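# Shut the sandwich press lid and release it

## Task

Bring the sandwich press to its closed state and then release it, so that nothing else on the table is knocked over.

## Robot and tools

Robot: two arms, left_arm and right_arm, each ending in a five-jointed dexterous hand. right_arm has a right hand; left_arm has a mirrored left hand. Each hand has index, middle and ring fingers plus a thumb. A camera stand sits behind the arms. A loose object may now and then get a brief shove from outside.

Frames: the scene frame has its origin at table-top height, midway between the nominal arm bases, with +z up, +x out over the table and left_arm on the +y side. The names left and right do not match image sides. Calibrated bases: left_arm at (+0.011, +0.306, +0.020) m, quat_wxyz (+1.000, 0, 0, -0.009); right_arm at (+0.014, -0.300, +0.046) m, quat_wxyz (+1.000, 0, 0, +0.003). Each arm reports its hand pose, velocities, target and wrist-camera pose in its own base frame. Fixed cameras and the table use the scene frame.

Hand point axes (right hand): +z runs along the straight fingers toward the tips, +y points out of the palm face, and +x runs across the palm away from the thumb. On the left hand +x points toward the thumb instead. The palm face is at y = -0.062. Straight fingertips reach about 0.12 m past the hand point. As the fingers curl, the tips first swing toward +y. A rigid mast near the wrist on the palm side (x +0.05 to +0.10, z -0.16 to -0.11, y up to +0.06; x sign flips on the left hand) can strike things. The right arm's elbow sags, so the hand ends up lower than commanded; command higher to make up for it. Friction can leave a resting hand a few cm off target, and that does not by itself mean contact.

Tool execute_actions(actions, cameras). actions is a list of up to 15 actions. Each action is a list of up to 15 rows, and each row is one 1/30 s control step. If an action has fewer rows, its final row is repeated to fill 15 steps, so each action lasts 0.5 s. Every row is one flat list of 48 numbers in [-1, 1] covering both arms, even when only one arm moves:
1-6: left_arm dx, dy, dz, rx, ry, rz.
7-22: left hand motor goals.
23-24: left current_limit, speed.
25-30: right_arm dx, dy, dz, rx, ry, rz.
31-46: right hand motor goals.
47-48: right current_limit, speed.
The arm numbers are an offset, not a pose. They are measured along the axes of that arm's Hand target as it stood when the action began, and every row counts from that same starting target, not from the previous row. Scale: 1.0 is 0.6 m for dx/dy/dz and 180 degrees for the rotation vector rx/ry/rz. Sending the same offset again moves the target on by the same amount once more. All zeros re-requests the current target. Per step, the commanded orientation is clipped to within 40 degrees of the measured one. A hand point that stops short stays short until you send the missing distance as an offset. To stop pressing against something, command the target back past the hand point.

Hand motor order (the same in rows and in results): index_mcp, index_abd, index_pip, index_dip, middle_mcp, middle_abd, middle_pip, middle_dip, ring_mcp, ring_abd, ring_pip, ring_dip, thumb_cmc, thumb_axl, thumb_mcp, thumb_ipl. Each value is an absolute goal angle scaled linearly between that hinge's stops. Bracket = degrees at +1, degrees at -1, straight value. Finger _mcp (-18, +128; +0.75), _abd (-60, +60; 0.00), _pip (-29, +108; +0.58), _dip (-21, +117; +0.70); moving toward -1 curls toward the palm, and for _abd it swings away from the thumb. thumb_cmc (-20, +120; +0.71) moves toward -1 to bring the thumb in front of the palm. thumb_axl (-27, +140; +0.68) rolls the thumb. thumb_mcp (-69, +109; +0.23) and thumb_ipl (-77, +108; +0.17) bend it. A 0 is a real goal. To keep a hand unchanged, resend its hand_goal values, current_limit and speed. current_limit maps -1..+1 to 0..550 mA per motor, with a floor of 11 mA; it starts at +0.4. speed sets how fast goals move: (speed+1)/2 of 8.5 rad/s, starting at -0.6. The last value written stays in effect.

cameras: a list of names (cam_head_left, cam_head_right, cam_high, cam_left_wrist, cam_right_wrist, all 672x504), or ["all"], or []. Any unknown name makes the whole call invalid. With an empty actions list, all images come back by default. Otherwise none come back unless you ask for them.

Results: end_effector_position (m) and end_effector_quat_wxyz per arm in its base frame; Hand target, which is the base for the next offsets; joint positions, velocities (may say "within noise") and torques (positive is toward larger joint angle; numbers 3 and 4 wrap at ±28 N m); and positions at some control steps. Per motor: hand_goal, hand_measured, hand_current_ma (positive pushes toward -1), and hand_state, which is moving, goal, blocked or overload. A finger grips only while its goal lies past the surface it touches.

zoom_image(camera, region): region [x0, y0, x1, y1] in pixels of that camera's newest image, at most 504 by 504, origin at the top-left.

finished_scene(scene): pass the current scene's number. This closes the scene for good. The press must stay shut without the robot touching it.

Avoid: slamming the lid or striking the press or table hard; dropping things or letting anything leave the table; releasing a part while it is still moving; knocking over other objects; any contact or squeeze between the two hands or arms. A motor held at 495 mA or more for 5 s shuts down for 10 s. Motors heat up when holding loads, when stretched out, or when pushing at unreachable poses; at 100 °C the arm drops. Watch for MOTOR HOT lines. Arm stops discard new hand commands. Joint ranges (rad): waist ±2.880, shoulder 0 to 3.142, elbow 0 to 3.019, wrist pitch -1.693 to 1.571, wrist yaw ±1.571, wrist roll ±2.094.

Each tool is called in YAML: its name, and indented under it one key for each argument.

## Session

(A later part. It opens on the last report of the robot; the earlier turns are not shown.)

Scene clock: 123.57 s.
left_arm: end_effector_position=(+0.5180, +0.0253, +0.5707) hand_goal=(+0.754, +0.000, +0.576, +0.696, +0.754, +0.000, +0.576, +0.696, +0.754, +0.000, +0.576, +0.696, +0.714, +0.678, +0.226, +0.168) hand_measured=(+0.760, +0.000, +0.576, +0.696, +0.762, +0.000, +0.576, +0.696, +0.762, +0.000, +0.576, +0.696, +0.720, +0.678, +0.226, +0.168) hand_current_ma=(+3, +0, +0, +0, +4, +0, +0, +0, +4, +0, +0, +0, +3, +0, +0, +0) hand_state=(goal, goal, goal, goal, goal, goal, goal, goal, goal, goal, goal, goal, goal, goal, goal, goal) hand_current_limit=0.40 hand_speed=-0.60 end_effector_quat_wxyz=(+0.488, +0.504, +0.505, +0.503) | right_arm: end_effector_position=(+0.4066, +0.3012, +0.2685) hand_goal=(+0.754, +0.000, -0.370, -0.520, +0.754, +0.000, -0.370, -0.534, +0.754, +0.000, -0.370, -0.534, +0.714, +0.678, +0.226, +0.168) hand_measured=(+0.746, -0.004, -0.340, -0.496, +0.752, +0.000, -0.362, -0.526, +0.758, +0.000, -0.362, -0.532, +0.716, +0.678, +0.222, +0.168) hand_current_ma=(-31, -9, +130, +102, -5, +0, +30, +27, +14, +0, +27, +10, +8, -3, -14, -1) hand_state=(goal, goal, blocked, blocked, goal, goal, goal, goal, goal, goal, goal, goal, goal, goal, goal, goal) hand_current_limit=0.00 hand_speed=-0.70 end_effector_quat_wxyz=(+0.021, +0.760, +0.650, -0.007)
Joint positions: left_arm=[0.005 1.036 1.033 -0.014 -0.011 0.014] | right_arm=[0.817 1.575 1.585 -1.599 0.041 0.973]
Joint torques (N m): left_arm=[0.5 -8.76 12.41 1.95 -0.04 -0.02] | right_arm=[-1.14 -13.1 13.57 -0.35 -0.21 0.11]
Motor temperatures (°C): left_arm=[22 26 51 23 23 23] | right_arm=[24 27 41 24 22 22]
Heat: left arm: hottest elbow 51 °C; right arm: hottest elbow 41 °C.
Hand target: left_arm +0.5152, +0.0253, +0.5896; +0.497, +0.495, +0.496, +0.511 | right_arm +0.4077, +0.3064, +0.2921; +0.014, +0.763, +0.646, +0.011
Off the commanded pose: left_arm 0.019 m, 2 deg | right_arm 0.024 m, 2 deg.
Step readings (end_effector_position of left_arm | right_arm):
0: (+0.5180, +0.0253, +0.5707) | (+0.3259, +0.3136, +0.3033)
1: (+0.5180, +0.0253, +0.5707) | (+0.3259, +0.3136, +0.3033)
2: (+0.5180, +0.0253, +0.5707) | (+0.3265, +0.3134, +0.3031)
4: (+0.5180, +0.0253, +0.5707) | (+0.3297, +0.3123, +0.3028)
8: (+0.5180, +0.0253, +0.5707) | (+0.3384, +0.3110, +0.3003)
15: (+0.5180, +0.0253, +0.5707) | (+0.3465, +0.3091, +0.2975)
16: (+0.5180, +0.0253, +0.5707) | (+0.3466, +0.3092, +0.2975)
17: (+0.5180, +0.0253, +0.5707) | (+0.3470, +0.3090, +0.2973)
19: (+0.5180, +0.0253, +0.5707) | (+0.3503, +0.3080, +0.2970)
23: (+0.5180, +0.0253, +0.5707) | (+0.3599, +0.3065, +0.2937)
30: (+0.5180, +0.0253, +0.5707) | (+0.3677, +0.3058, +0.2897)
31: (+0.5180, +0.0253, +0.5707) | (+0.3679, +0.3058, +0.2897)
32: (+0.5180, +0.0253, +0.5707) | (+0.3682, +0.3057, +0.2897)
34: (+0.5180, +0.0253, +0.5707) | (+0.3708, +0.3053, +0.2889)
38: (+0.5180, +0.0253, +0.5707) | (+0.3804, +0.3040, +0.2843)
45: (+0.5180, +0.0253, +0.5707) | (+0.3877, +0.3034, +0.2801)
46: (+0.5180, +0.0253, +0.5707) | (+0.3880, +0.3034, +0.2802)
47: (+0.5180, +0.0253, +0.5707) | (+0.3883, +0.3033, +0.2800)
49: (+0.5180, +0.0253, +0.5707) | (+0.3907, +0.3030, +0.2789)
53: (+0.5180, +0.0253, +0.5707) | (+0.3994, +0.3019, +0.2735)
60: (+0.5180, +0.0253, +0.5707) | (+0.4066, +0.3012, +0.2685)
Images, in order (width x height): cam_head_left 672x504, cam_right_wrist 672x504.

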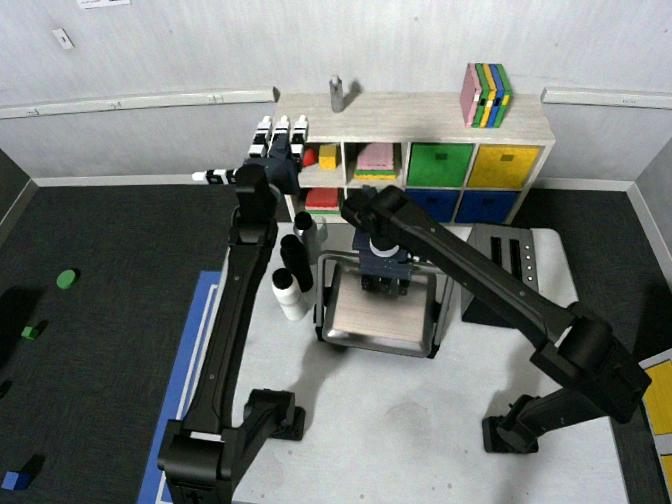

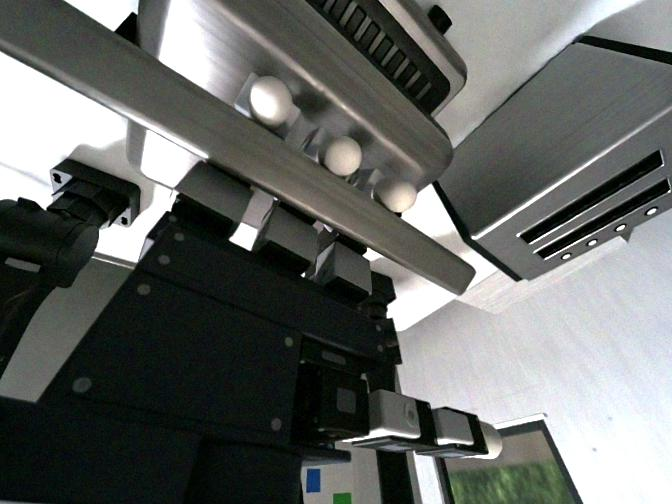

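execute_actions:
  actions:
    - [[0,0,0,0,0,0,0.754,0,0.576,0.696,0.754,0,0.576,0.696,0.754,0,0.576,0.696,0.714,0.678,0.226,0.168,0.4,-0.6,0,0.027,0.022,0,0,0,0.754,0,-0.371,-0.535,0.754,0,-0.371,-0.535,0.754,0,-0.371,-0.535,0.714,0.678,0.226,0.168,0,-0.7]]
    - [[0,0,0,0,0,0,0.754,0,0.576,0.696,0.754,0,0.576,0.696,0.754,0,0.576,0.696,0.714,0.678,0.226,0.168,0.4,-0.6,0,0.025,0.025,0,0,0,0.754,0,-0.371,-0.535,0.754,0,-0.371,-0.535,0.754,0,-0.371,-0.535,0.714,0.678,0.226,0.168,0,-0.7]]
    - [[0,0,0,0,0,0,0.754,0,0.576,0.696,0.754,0,0.576,0.696,0.754,0,0.576,0.696,0.714,0.678,0.226,0.168,0.4,-0.6,0,0.023,0.026,0,0,0,0.754,0,-0.371,-0.535,0.754,0,-0.371,-0.535,0.754,0,-0.371,-0.535,0.714,0.678,0.226,0.168,0,-0.7]]
    - [[0,0,0,0,0,0,0.754,0,0.576,0.696,0.754,0,0.576,0.696,0.754,0,0.576,0.696,0.714,0.678,0.226,0.168,0.4,-0.6,0,0.02,0.027,0,0,0,0.754,0,-0.371,-0.535,0.754,0,-0.371,-0.535,0.754,0,-0.371,-0.535,0.714,0.678,0.226,0.168,0,-0.7]]
  cameras: ["cam_right_wrist"]

Scene clock: 132.20 s.
left_arm: end_effector_position=(+0.5180, +0.0253, +0.5707) hand_goal=(+0.754, +0.000, +0.576, +0.696, +0.754, +0.000, +0.576, +0.696, +0.754, +0.000, +0.576, +0.696, +0.714, +0.678, +0.226, +0.168) hand_measured=(+0.760, +0.000, +0.576, +0.696, +0.762, +0.000, +0.576, +0.696, +0.762, +0.000, +0.576, +0.696, +0.720, +0.678, +0.226, +0.168) hand_current_ma=(+3, +0, +0, +0, +4, +0, +0, +0, +4, +0, +0, +0, +3, +0, +0, +0) hand_state=(goal, goal, goal, goal, goal, goal, goal, goal, goal, goal, goal, goal, goal, goal, goal, goal) hand_current_limit=0.40 hand_speed=-0.60 end_effector_quat_wxyz=(+0.488, +0.504, +0.505, +0.503) | right_arm: end_effector_position=(+0.4708, +0.2943, +0.2127) hand_goal=(+0.754, +0.000, -0.370, -0.534, +0.754, +0.000, -0.370, -0.534, +0.754, +0.000, -0.370, -0.534, +0.714, +0.678, +0.226, +0.168) hand_measured=(+0.776, -0.002, -0.320, -0.496, +0.760, +0.000, -0.350, -0.522, +0.758, +0.000, -0.362, -0.532, +0.716, +0.678, +0.222, +0.168) hand_current_ma=(+96, -6, +219, +165, +22, +0, +82, +49, +14, +0, +27, +10, +8, -3, -14, -1) hand_state=(blocked, goal, blocked, blocked, goal, goal, blocked, goal, goal, goal, goal, goal, goal, goal, goal, goal) hand_current_limit=0.00 hand_speed=-0.70 end_effector_quat_wxyz=(+0.018, +0.763, +0.646, -0.004)
Joint positions: left_arm=[0.005 1.036 1.033 -0.014 -0.011 0.014] | right_arm=[0.716 1.69 1.583 -1.473 0.036 0.882]
Joint torques (N m): left_arm=[0.5 -8.76 12.41 1.94 -0.04 -0.02] | right_arm=[-0.56 -17.26 10.62 -0.27 -0.14 0.04]
Heat: left arm: hottest elbow 52 °C; right arm: hottest elbow 40 °C.
Hand target: left_arm +0.5152, +0.0253, +0.5896; +0.497, +0.495, +0.496, +0.511 | right_arm +0.4660, +0.2965, +0.2342; +0.014, +0.763, +0.646, +0.011
Off the commanded pose: left_arm 0.019 m, 2 deg | right_arm 0.022 m, 2 deg.
Step readings (end_effector_position of left_arm | right_arm):
0: (+0.5180, +0.0253, +0.5707) | (+0.4066, +0.3012, +0.2685)
1: (+0.5180, +0.0253, +0.5707) | (+0.4066, +0.3013, +0.2685)
2: (+0.5180, +0.0253, +0.5707) | (+0.4070, +0.3012, +0.2686)
4: (+0.5180, +0.0253, +0.5707) | (+0.4091, +0.3010, +0.2675)
8: (+0.5180, +0.0253, +0.5707) | (+0.4173, +0.2998, +0.2615)
15: (+0.5180, +0.0253, +0.5707) | (+0.4240, +0.2992, +0.2561)
16: (+0.5180, +0.0253, +0.5707) | (+0.4241, +0.2993, +0.2561)
17: (+0.5180, +0.0253, +0.5707) | (+0.4245, +0.2992, +0.2561)
19: (+0.5180, +0.0253, +0.5707) | (+0.4265, +0.2989, +0.2550)
23: (+0.5180, +0.0253, +0.5707) | (+0.4339, +0.2980, +0.2488)
30: (+0.5180, +0.0253, +0.5707) | (+0.4408, +0.2973, +0.2422)
31: (+0.5180, +0.0253, +0.5707) | (+0.4410, +0.2973, +0.2422)
32: (+0.5180, +0.0253, +0.5707) | (+0.4413, +0.2973, +0.2423)
34: (+0.5180, +0.0253, +0.5707) | (+0.4433, +0.2972, +0.2412)
38: (+0.5180, +0.0253, +0.5707) | (+0.4503, +0.2961, +0.2348)
45: (+0.5180, +0.0253, +0.5707) | (+0.4569, +0.2956, +0.2271)
46: (+0.5180, +0.0253, +0.5707) | (+0.4571, +0.2955, +0.2272)
47: (+0.5180, +0.0253, +0.5707) | (+0.4573, +0.2955, +0.2272)
49: (+0.5180, +0.0253, +0.5707) | (+0.4590, +0.2955, +0.2265)
53: (+0.5180, +0.0253, +0.5707) | (+0.4651, +0.2947, +0.2208)
60: (+0.5180, +0.0253, +0.5707) | (+0.4706, +0.2944, +0.2126)
Images, in order (width x height): cam_right_wrist 672x504.

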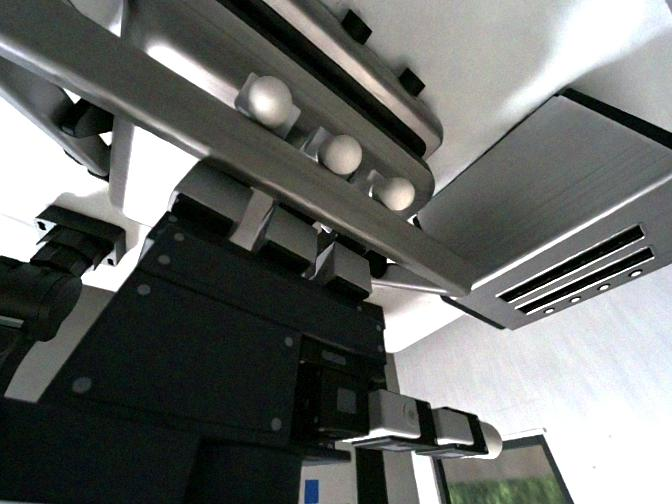

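execute_actions:
  actions:
    - [[0,0,0,0,0,0,0.754,0,0.576,0.696,0.754,0,0.576,0.696,0.754,0,0.576,0.696,0.714,0.678,0.226,0.168,0.4,-0.6,0,0.017,0.028,0,0,0,0.754,0,-0.371,-0.535,0.754,0,-0.371,-0.535,0.754,0,-0.371,-0.535,0.714,0.678,0.226,0.168,0,-0.7]]
    - [[0,0,0,0,0,0,0.754,0,0.576,0.696,0.754,0,0.576,0.696,0.754,0,0.576,0.696,0.714,0.678,0.226,0.168,0.4,-0.6,0,0.014,0.028,0,0,0,0.754,0,-0.371,-0.535,0.754,0,-0.371,-0.535,0.754,0,-0.371,-0.535,0.714,0.678,0.226,0.168,0,-0.7]]
  cameras: ["cam_right_wrist","cam_head_left"]

Scene clock: 137.77 s.
left_arm: end_effector_position=(+0.5180, +0.0253, +0.5707) hand_goal=(+0.754, +0.000, +0.576, +0.696, +0.754, +0.000, +0.576, +0.696, +0.754, +0.000, +0.576, +0.696, +0.714, +0.678, +0.226, +0.168) hand_measured=(+0.760, +0.000, +0.576, +0.696, +0.762, +0.000, +0.576, +0.696, +0.762, +0.000, +0.576, +0.696, +0.720, +0.678, +0.226, +0.168) hand_current_ma=(+3, +0, +0, +0, +4, +0, +0, +0, +4, +0, +0, +0, +3, +0, +0, +0) hand_state=(goal, goal, goal, goal, goal, goal, goal, goal, goal, goal, goal, goal, goal, goal, goal, goal) hand_current_limit=0.40 hand_speed=-0.60 end_effector_quat_wxyz=(+0.488, +0.504, +0.505, +0.503) | right_arm: end_effector_position=(+0.4931, +0.2916, +0.1803) hand_goal=(+0.754, +0.000, -0.370, -0.534, +0.754, +0.000, -0.370, -0.534, +0.754, +0.000, -0.370, -0.534, +0.714, +0.678, +0.226, +0.168) hand_measured=(+0.776, -0.002, -0.318, -0.496, +0.760, +0.000, -0.346, -0.520, +0.758, +0.000, -0.362, -0.532, +0.716, +0.678, +0.222, +0.168) hand_current_ma=(+95, -6, +228, +165, +21, +0, +98, +59, +14, +0, +27, +10, +8, -3, -14, -1) hand_state=(blocked, goal, blocked, blocked, goal, goal, blocked, goal, goal, goal, goal, goal, goal, goal, goal, goal) hand_current_limit=0.00 hand_speed=-0.70 end_effector_quat_wxyz=(+0.018, +0.762, +0.648, +0.001)
Joint positions: left_arm=[0.005 1.036 1.033 -0.014 -0.011 0.014] | right_arm=[0.684 1.735 1.555 -1.388 0.036 0.845]
Joint torques (N m): left_arm=[0.5 -8.76 12.41 1.94 -0.04 -0.02] | right_arm=[0.21 -18.61 10.06 -0.31 -0.19 0.09]
Heat: left arm: hottest elbow 52 °C; right arm: hottest elbow 40 °C.
Hand target: left_arm +0.5152, +0.0253, +0.5896; +0.497, +0.495, +0.496, +0.511 | right_arm +0.4854, +0.2932, +0.2013; +0.014, +0.763, +0.646, +0.011
Off the commanded pose: left_arm 0.019 m, 2 deg | right_arm 0.022 m, 1 deg.
Step readings (end_effector_position of left_arm | right_arm):
0: (+0.5180, +0.0253, +0.5707) | (+0.4708, +0.2944, +0.2127)
1: (+0.5180, +0.0253, +0.5707) | (+0.4709, +0.2944, +0.2127)
2: (+0.5180, +0.0253, +0.5707) | (+0.4710, +0.2943, +0.2121)
4: (+0.5180, +0.0253, +0.5707) | (+0.4725, +0.2940, +0.2101)
8: (+0.5180, +0.0253, +0.5707) | (+0.4773, +0.2935, +0.2029)
15: (+0.5180, +0.0253, +0.5707) | (+0.4820, +0.2932, +0.1951)
16: (+0.5180, +0.0253, +0.5707) | (+0.4823, +0.2932, +0.1951)
17: (+0.5180, +0.0253, +0.5707) | (+0.4825, +0.2932, +0.1947)
19: (+0.5180, +0.0253, +0.5707) | (+0.4840, +0.2928, +0.1930)
23: (+0.5180, +0.0253, +0.5707) | (+0.4891, +0.2921, +0.1873)
30: (+0.5180, +0.0253, +0.5707) | (+0.4932, +0.2917, +0.1805)
Images, in order (width x height): cam_head_left 672x504, cam_right_wrist 672x504.

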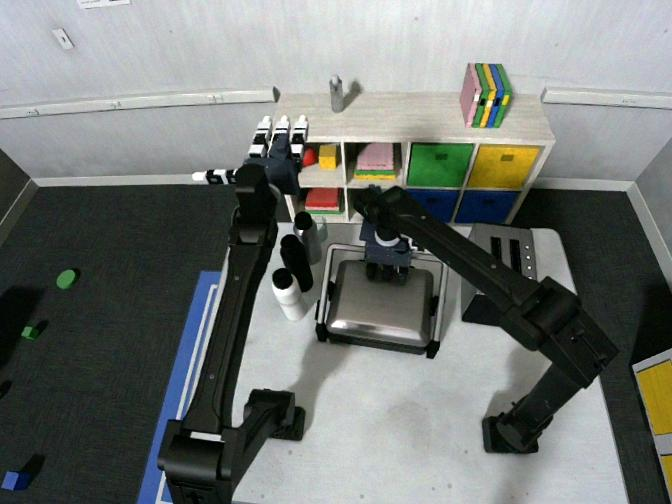

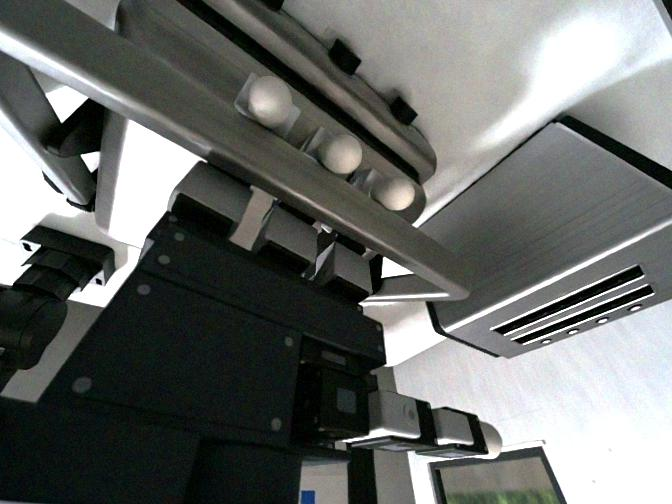

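execute_actions:
  actions:
    - [[0,0,0,0,0,0,0.754,0,0.576,0.696,0.754,0,0.576,0.696,0.754,0,0.576,0.696,0.714,0.678,0.226,0.168,0.4,-0.6,0,0.014,0.024,0,0,0,0.754,0,-0.371,-0.535,0.754,0,-0.371,-0.535,0.754,0,-0.371,-0.535,0.714,0.678,0.226,0.168,0,-0.7]]
    - [[0,0,0,0,0,0,0.754,0,0.576,0.696,0.754,0,0.576,0.696,0.754,0,0.576,0.696,0.714,0.678,0.226,0.168,0.4,-0.6,0,0.01,0.01,0,0,0,0.754,0,-0.34,0.0,0.754,0,-0.34,0.0,0.754,0,-0.34,0.0,0.714,0.678,0.226,0.168,0,-0.8]]
    - [[0,0,0,0,0,0,0.754,0,0.576,0.696,0.754,0,0.576,0.696,0.754,0,0.576,0.696,0.714,0.678,0.226,0.168,0.4,-0.6,0,0,-0.01,0,0,0,0.754,0,-0.298,0.35,0.754,0,-0.298,0.35,0.754,0,-0.298,0.35,0.714,0.678,0.226,0.168,0,-0.8]]
    - [[0,0,0,0,0,0,0.754,0,0.576,0.696,0.754,0,0.576,0.696,0.754,0,0.576,0.696,0.714,0.678,0.226,0.168,0.4,-0.6,0,0,-0.006,0,0,0,0.754,0,-0.298,0.68,0.754,0,-0.298,0.68,0.754,0,-0.298,0.68,0.714,0.678,0.226,0.168,0,-0.8]]
  cameras: ["cam_right_wrist"]

Scene clock: 145.30 s.
left_arm: end_effector_position=(+0.5180, +0.0253, +0.5707) hand_goal=(+0.754, +0.000, +0.576, +0.696, +0.754, +0.000, +0.576, +0.696, +0.754, +0.000, +0.576, +0.696, +0.714, +0.678, +0.226, +0.168) hand_measured=(+0.760, +0.000, +0.576, +0.696, +0.762, +0.000, +0.576, +0.696, +0.762, +0.000, +0.576, +0.696, +0.720, +0.678, +0.226, +0.168) hand_current_ma=(+3, +0, +0, +0, +4, +0, +0, +0, +4, +0, +0, +0, +3, +0, +0, +0) hand_state=(goal, goal, goal, goal, goal, goal, goal, goal, goal, goal, goal, goal, goal, goal, goal, goal) hand_current_limit=0.40 hand_speed=-0.60 end_effector_quat_wxyz=(+0.488, +0.504, +0.505, +0.503) | right_arm: end_effector_position=(+0.4968, +0.2841, +0.1715) hand_goal=(+0.754, +0.000, -0.298, +0.680, +0.754, +0.000, -0.298, +0.680, +0.754, +0.000, -0.298, +0.680, +0.714, +0.678, +0.226, +0.168) hand_measured=(+0.758, -0.004, -0.292, +0.678, +0.758, +0.000, -0.298, +0.678, +0.752, +0.000, -0.298, +0.678, +0.716, +0.678, +0.222, +0.168) hand_current_ma=(+18, -10, +24, -8, +17, +0, -2, -8, -6, +0, -2, -8, +8, -3, -15, -1) hand_state=(goal, goal, goal, goal, goal, goal, goal, goal, goal, goal, goal, goal, goal, goal, goal, goal) hand_current_limit=0.00 hand_speed=-0.80 end_effector_quat_wxyz=(+0.014, +0.762, +0.648, -0.007)
Joint positions: left_arm=[0.005 1.036 1.033 -0.014 -0.011 0.014] | right_arm=[0.666 1.743 1.546 -1.386 0.029 0.827]
Joint torques (N m): left_arm=[0.5 -8.76 12.41 1.95 -0.04 -0.01] | right_arm=[-1.26 -16.32 11.67 0.14 0.19 0.07]
Heat: left arm: hottest elbow 52 °C; right arm: hottest elbow 40 °C.
Hand target: left_arm +0.5152, +0.0253, +0.5896; +0.497, +0.495, +0.496, +0.511 | right_arm +0.5000, +0.2909, +0.1909; +0.014, +0.763, +0.646, +0.011
Off the commanded pose: left_arm 0.019 m, 2 deg | right_arm 0.021 m, 2 deg.
Step readings (end_effector_position of left_arm | right_arm):
0: (+0.5180, +0.0253, +0.5707) | (+0.4931, +0.2916, +0.1803)
1: (+0.5180, +0.0253, +0.5707) | (+0.4932, +0.2917, +0.1803)
2: (+0.5180, +0.0253, +0.5707) | (+0.4934, +0.2916, +0.1801)
4: (+0.5180, +0.0253, +0.5707) | (+0.4946, +0.2913, +0.1786)
8: (+0.5180, +0.0253, +0.5707) | (+0.4989, +0.2906, +0.1728)
15: (+0.5180, +0.0253, +0.5707) | (+0.5023, +0.2903, +0.1664)
16: (+0.5180, +0.0253, +0.5707) | (+0.5023, +0.2903, +0.1664)
17: (+0.5180, +0.0253, +0.5707) | (+0.5023, +0.2903, +0.1664)
19: (+0.5180, +0.0253, +0.5707) | (+0.5031, +0.2902, +0.1663)
23: (+0.5180, +0.0253, +0.5707) | (+0.5050, +0.2894, +0.1654)
30: (+0.5180, +0.0253, +0.5707) | (+0.5038, +0.2891, +0.1651)
31: (+0.5180, +0.0253, +0.5707) | (+0.5035, +0.2889, +0.1654)
32: (+0.5180, +0.0253, +0.5707) | (+0.5030, +0.2886, +0.1657)
34: (+0.5180, +0.0253, +0.5707) | (+0.5018, +0.2877, +0.1673)
38: (+0.5180, +0.0253, +0.5707) | (+0.5003, +0.2868, +0.1684)
45: (+0.5180, +0.0253, +0.5707) | (+0.4995, +0.2862, +0.1693)
46: (+0.5180, +0.0253, +0.5707) | (+0.4994, +0.2862, +0.1695)
47: (+0.5180, +0.0253, +0.5707) | (+0.4992, +0.2860, +0.1695)
49: (+0.5180, +0.0253, +0.5707) | (+0.4986, +0.2855, +0.1697)
53: (+0.5180, +0.0253, +0.5707) | (+0.4978, +0.2849, +0.1702)
60: (+0.5180, +0.0253, +0.5707) | (+0.4970, +0.2843, +0.1711)
Images, in order (width x height): cam_right_wrist 672x504.

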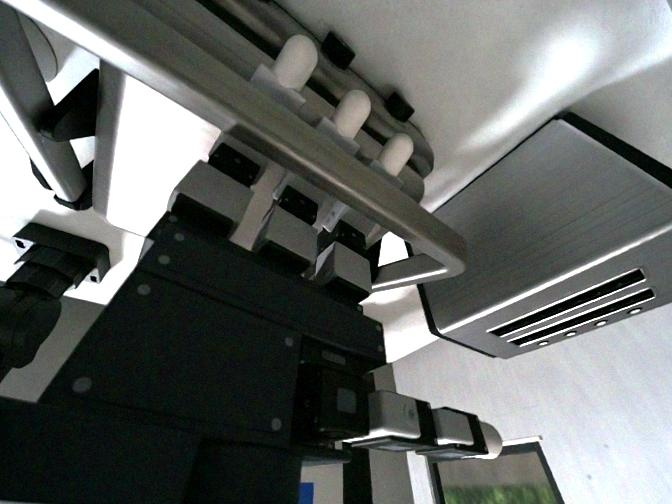

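execute_actions:
  actions:
    - [[0,0,0,0,0,0,0.754,0,0.576,0.696,0.754,0,0.576,0.696,0.754,0,0.576,0.696,0.714,0.678,0.226,0.168,0.4,-0.6,0,-0.07,0.002,0,0,0,0.754,0,-0.298,0.68,0.754,0,-0.298,0.68,0.754,0,-0.298,0.68,0.714,0.678,0.226,0.168,0,-0.7]]
    - [[0,0,0,0,0,0,0.754,0,0.576,0.696,0.754,0,0.576,0.696,0.754,0,0.576,0.696,0.714,0.678,0.226,0.168,0.4,-0.6,0,-0.09,0.0,0,0,0,0.754,0,-0.298,0.68,0.754,0,-0.298,0.68,0.754,0,-0.298,0.68,0.714,0.678,0.226,0.168,0,-0.7]]
    - [[0,0,0,0,0,0,0.754,0,0.576,0.696,0.754,0,0.576,0.696,0.754,0,0.576,0.696,0.714,0.678,0.226,0.168,0.4,-0.6,0,-0.02,-0.1,0,0,0,0.754,0,-0.298,0.68,0.754,0,-0.298,0.68,0.754,0,-0.298,0.68,0.714,0.678,0.226,0.168,0,-0.7]]
    - [[0,0,0,0,0,0,0.754,0,0.576,0.696,0.754,0,0.576,0.696,0.754,0,0.576,0.696,0.714,0.678,0.226,0.168,0.4,-0.6,0,-0.05,-0.13,0,0,0,0.754,0,-0.298,0.68,0.754,0,-0.298,0.68,0.754,0,-0.298,0.68,0.714,0.678,0.226,0.168,0,-0.7]]
  cameras: ["cam_head_left","cam_head_right","cam_high","cam_right_wrist"]

zoom_image:
  camera: "cam_head_left"
  region: [270, 210, 490, 375]

Scene clock: 155.17 s.
left_arm: end_effector_position=(+0.5180, +0.0253, +0.5707) hand_goal=(+0.754, +0.000, +0.576, +0.696, +0.754, +0.000, +0.576, +0.696, +0.754, +0.000, +0.576, +0.696, +0.714, +0.678, +0.226, +0.168) hand_measured=(+0.760, +0.000, +0.576, +0.696, +0.762, +0.000, +0.576, +0.696, +0.762, +0.000, +0.576, +0.696, +0.720, +0.678, +0.226, +0.168) hand_current_ma=(+3, +0, +0, +0, +4, +0, +0, +0, +4, +0, +0, +0, +3, +0, +0, +0) hand_state=(goal, goal, goal, goal, goal, goal, goal, goal, goal, goal, goal, goal, goal, goal, goal, goal) hand_current_limit=0.40 hand_speed=-0.60 end_effector_quat_wxyz=(+0.488, +0.504, +0.505, +0.503) | right_arm: end_effector_position=(+0.3565, +0.3048, +0.3115) hand_goal=(+0.754, +0.000, -0.298, +0.680, +0.754, +0.000, -0.298, +0.680, +0.754, +0.000, -0.298, +0.680, +0.714, +0.678, +0.226, +0.168) hand_measured=(+0.756, -0.002, -0.292, +0.678, +0.754, +0.000, -0.298, +0.678, +0.754, +0.000, -0.298, +0.678, +0.716, +0.678, +0.222, +0.168) hand_current_ma=(+5, -7, +21, -8, +2, +0, -1, -7, -1, +0, -1, -7, +4, -3, -19, -1) hand_state=(goal, goal, goal, goal, goal, goal, goal, goal, goal, goal, goal, goal, goal, goal, goal, goal) hand_current_limit=0.00 hand_speed=-0.70 end_effector_quat_wxyz=(+0.015, +0.762, +0.647, +0.003)
Joint positions: left_arm=[0.005 1.036 1.033 -0.014 -0.011 0.014] | right_arm=[0.903 1.492 1.604 -1.684 0.03 1.066]
Joint torques (N m): left_arm=[0.5 -8.76 12.42 1.95 -0.04 -0.02] | right_arm=[-1.14 -10.05 13.04 -0.14 0.45 0.07]
Heat: left arm: hottest elbow 52 °C; right arm: hottest elbow 40 °C.
Hand target: left_arm +0.5152, +0.0253, +0.5896; +0.497, +0.495, +0.496, +0.511 | right_arm +0.3591, +0.3144, +0.3227; +0.014, +0.763, +0.646, +0.011
Off the commanded pose: left_arm 0.019 m, 2 deg | right_arm 0.015 m, 1 deg.
joint sent to its limit (right arm) — joint 4 (wrist pitch), lower limit. The joint targets still meet the commanded pose.
Step readings (end_effector_position of left_arm | right_arm):
0: (+0.5180, +0.0253, +0.5707) | (+0.4968, +0.2841, +0.1715)
1: (+0.5180, +0.0253, +0.5707) | (+0.4968, +0.2840, +0.1717)
2: (+0.5180, +0.0253, +0.5707) | (+0.4960, +0.2840, +0.1723)
4: (+0.5180, +0.0253, +0.5707) | (+0.4899, +0.2831, +0.1731)
8: (+0.5180, +0.0253, +0.5707) | (+0.4725, +0.2874, +0.1811)
15: (+0.5180, +0.0253, +0.5707) | (+0.4612, +0.2963, +0.1885)
16: (+0.5180, +0.0253, +0.5707) | (+0.4607, +0.2958, +0.1875)
17: (+0.5180, +0.0253, +0.5707) | (+0.4582, +0.2957, +0.1863)
19: (+0.5180, +0.0253, +0.5707) | (+0.4481, +0.2922, +0.1807)
23: (+0.5180, +0.0253, +0.5707) | (+0.4207, +0.2960, +0.1765)
30: (+0.5180, +0.0253, +0.5707) | (+0.4069, +0.3062, +0.1833)
31: (+0.5180, +0.0253, +0.5707) | (+0.4068, +0.3060, +0.1835)
32: (+0.5180, +0.0253, +0.5707) | (+0.4053, +0.3043, +0.1836)
34: (+0.5180, +0.0253, +0.5707) | (+0.3996, +0.2990, +0.1862)
38: (+0.5180, +0.0253, +0.5707) | (+0.3901, +0.2926, +0.2031)
45: (+0.5180, +0.0253, +0.5707) | (+0.3891, +0.2978, +0.2300)
46: (+0.5180, +0.0253, +0.5707) | (+0.3886, +0.2978, +0.2309)
47: (+0.5180, +0.0253, +0.5707) | (+0.3859, +0.2971, +0.2327)
49: (+0.5180, +0.0253, +0.5707) | (+0.3794, +0.2949, +0.2428)
53: (+0.5180, +0.0253, +0.5707) | (+0.3656, +0.3010, +0.2773)
60: (+0.5180, +0.0253, +0.5707) | (+0.3575, +0.3064, +0.3128)
Images, in order (width x height): cam_head_left 672x504, cam_head_right 672x504, cam_high 672x504, cam_right_wrist 672x504.

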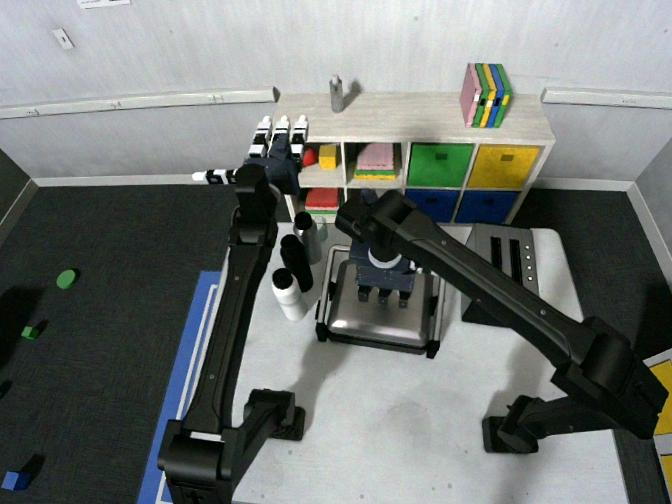

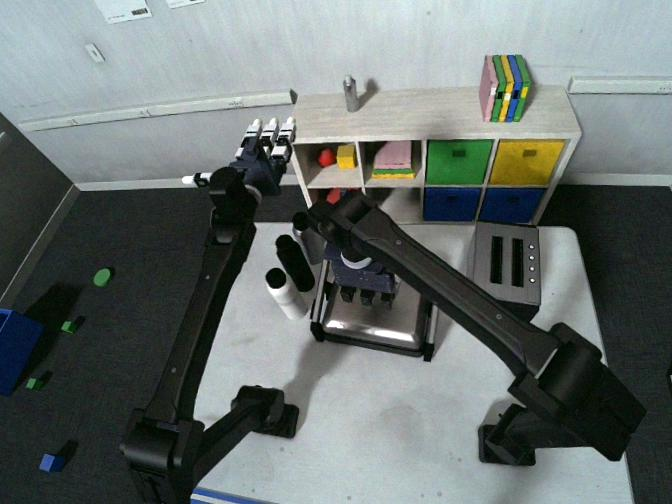

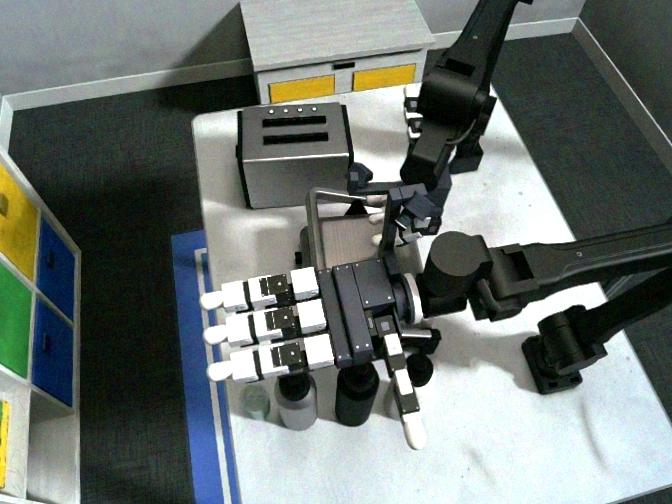

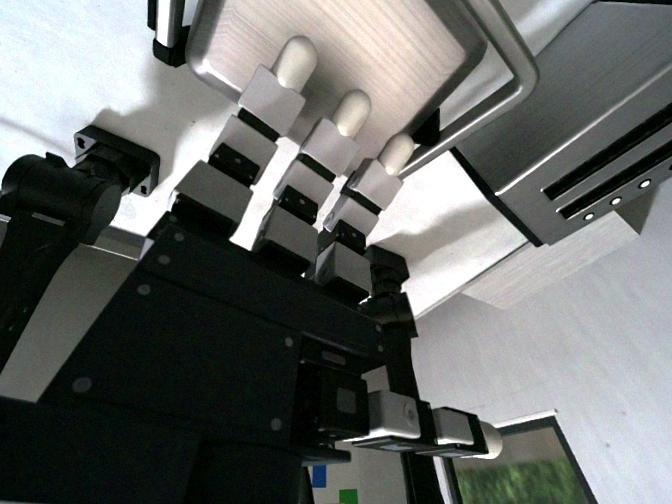

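Scaled by 2.291 from the camera's 672x504 image, which has a finer 960x720 frame.

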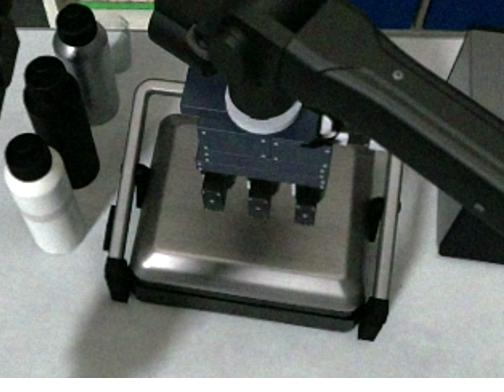

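finished_scene:
  scene: 3

The scene is finished: the task was done.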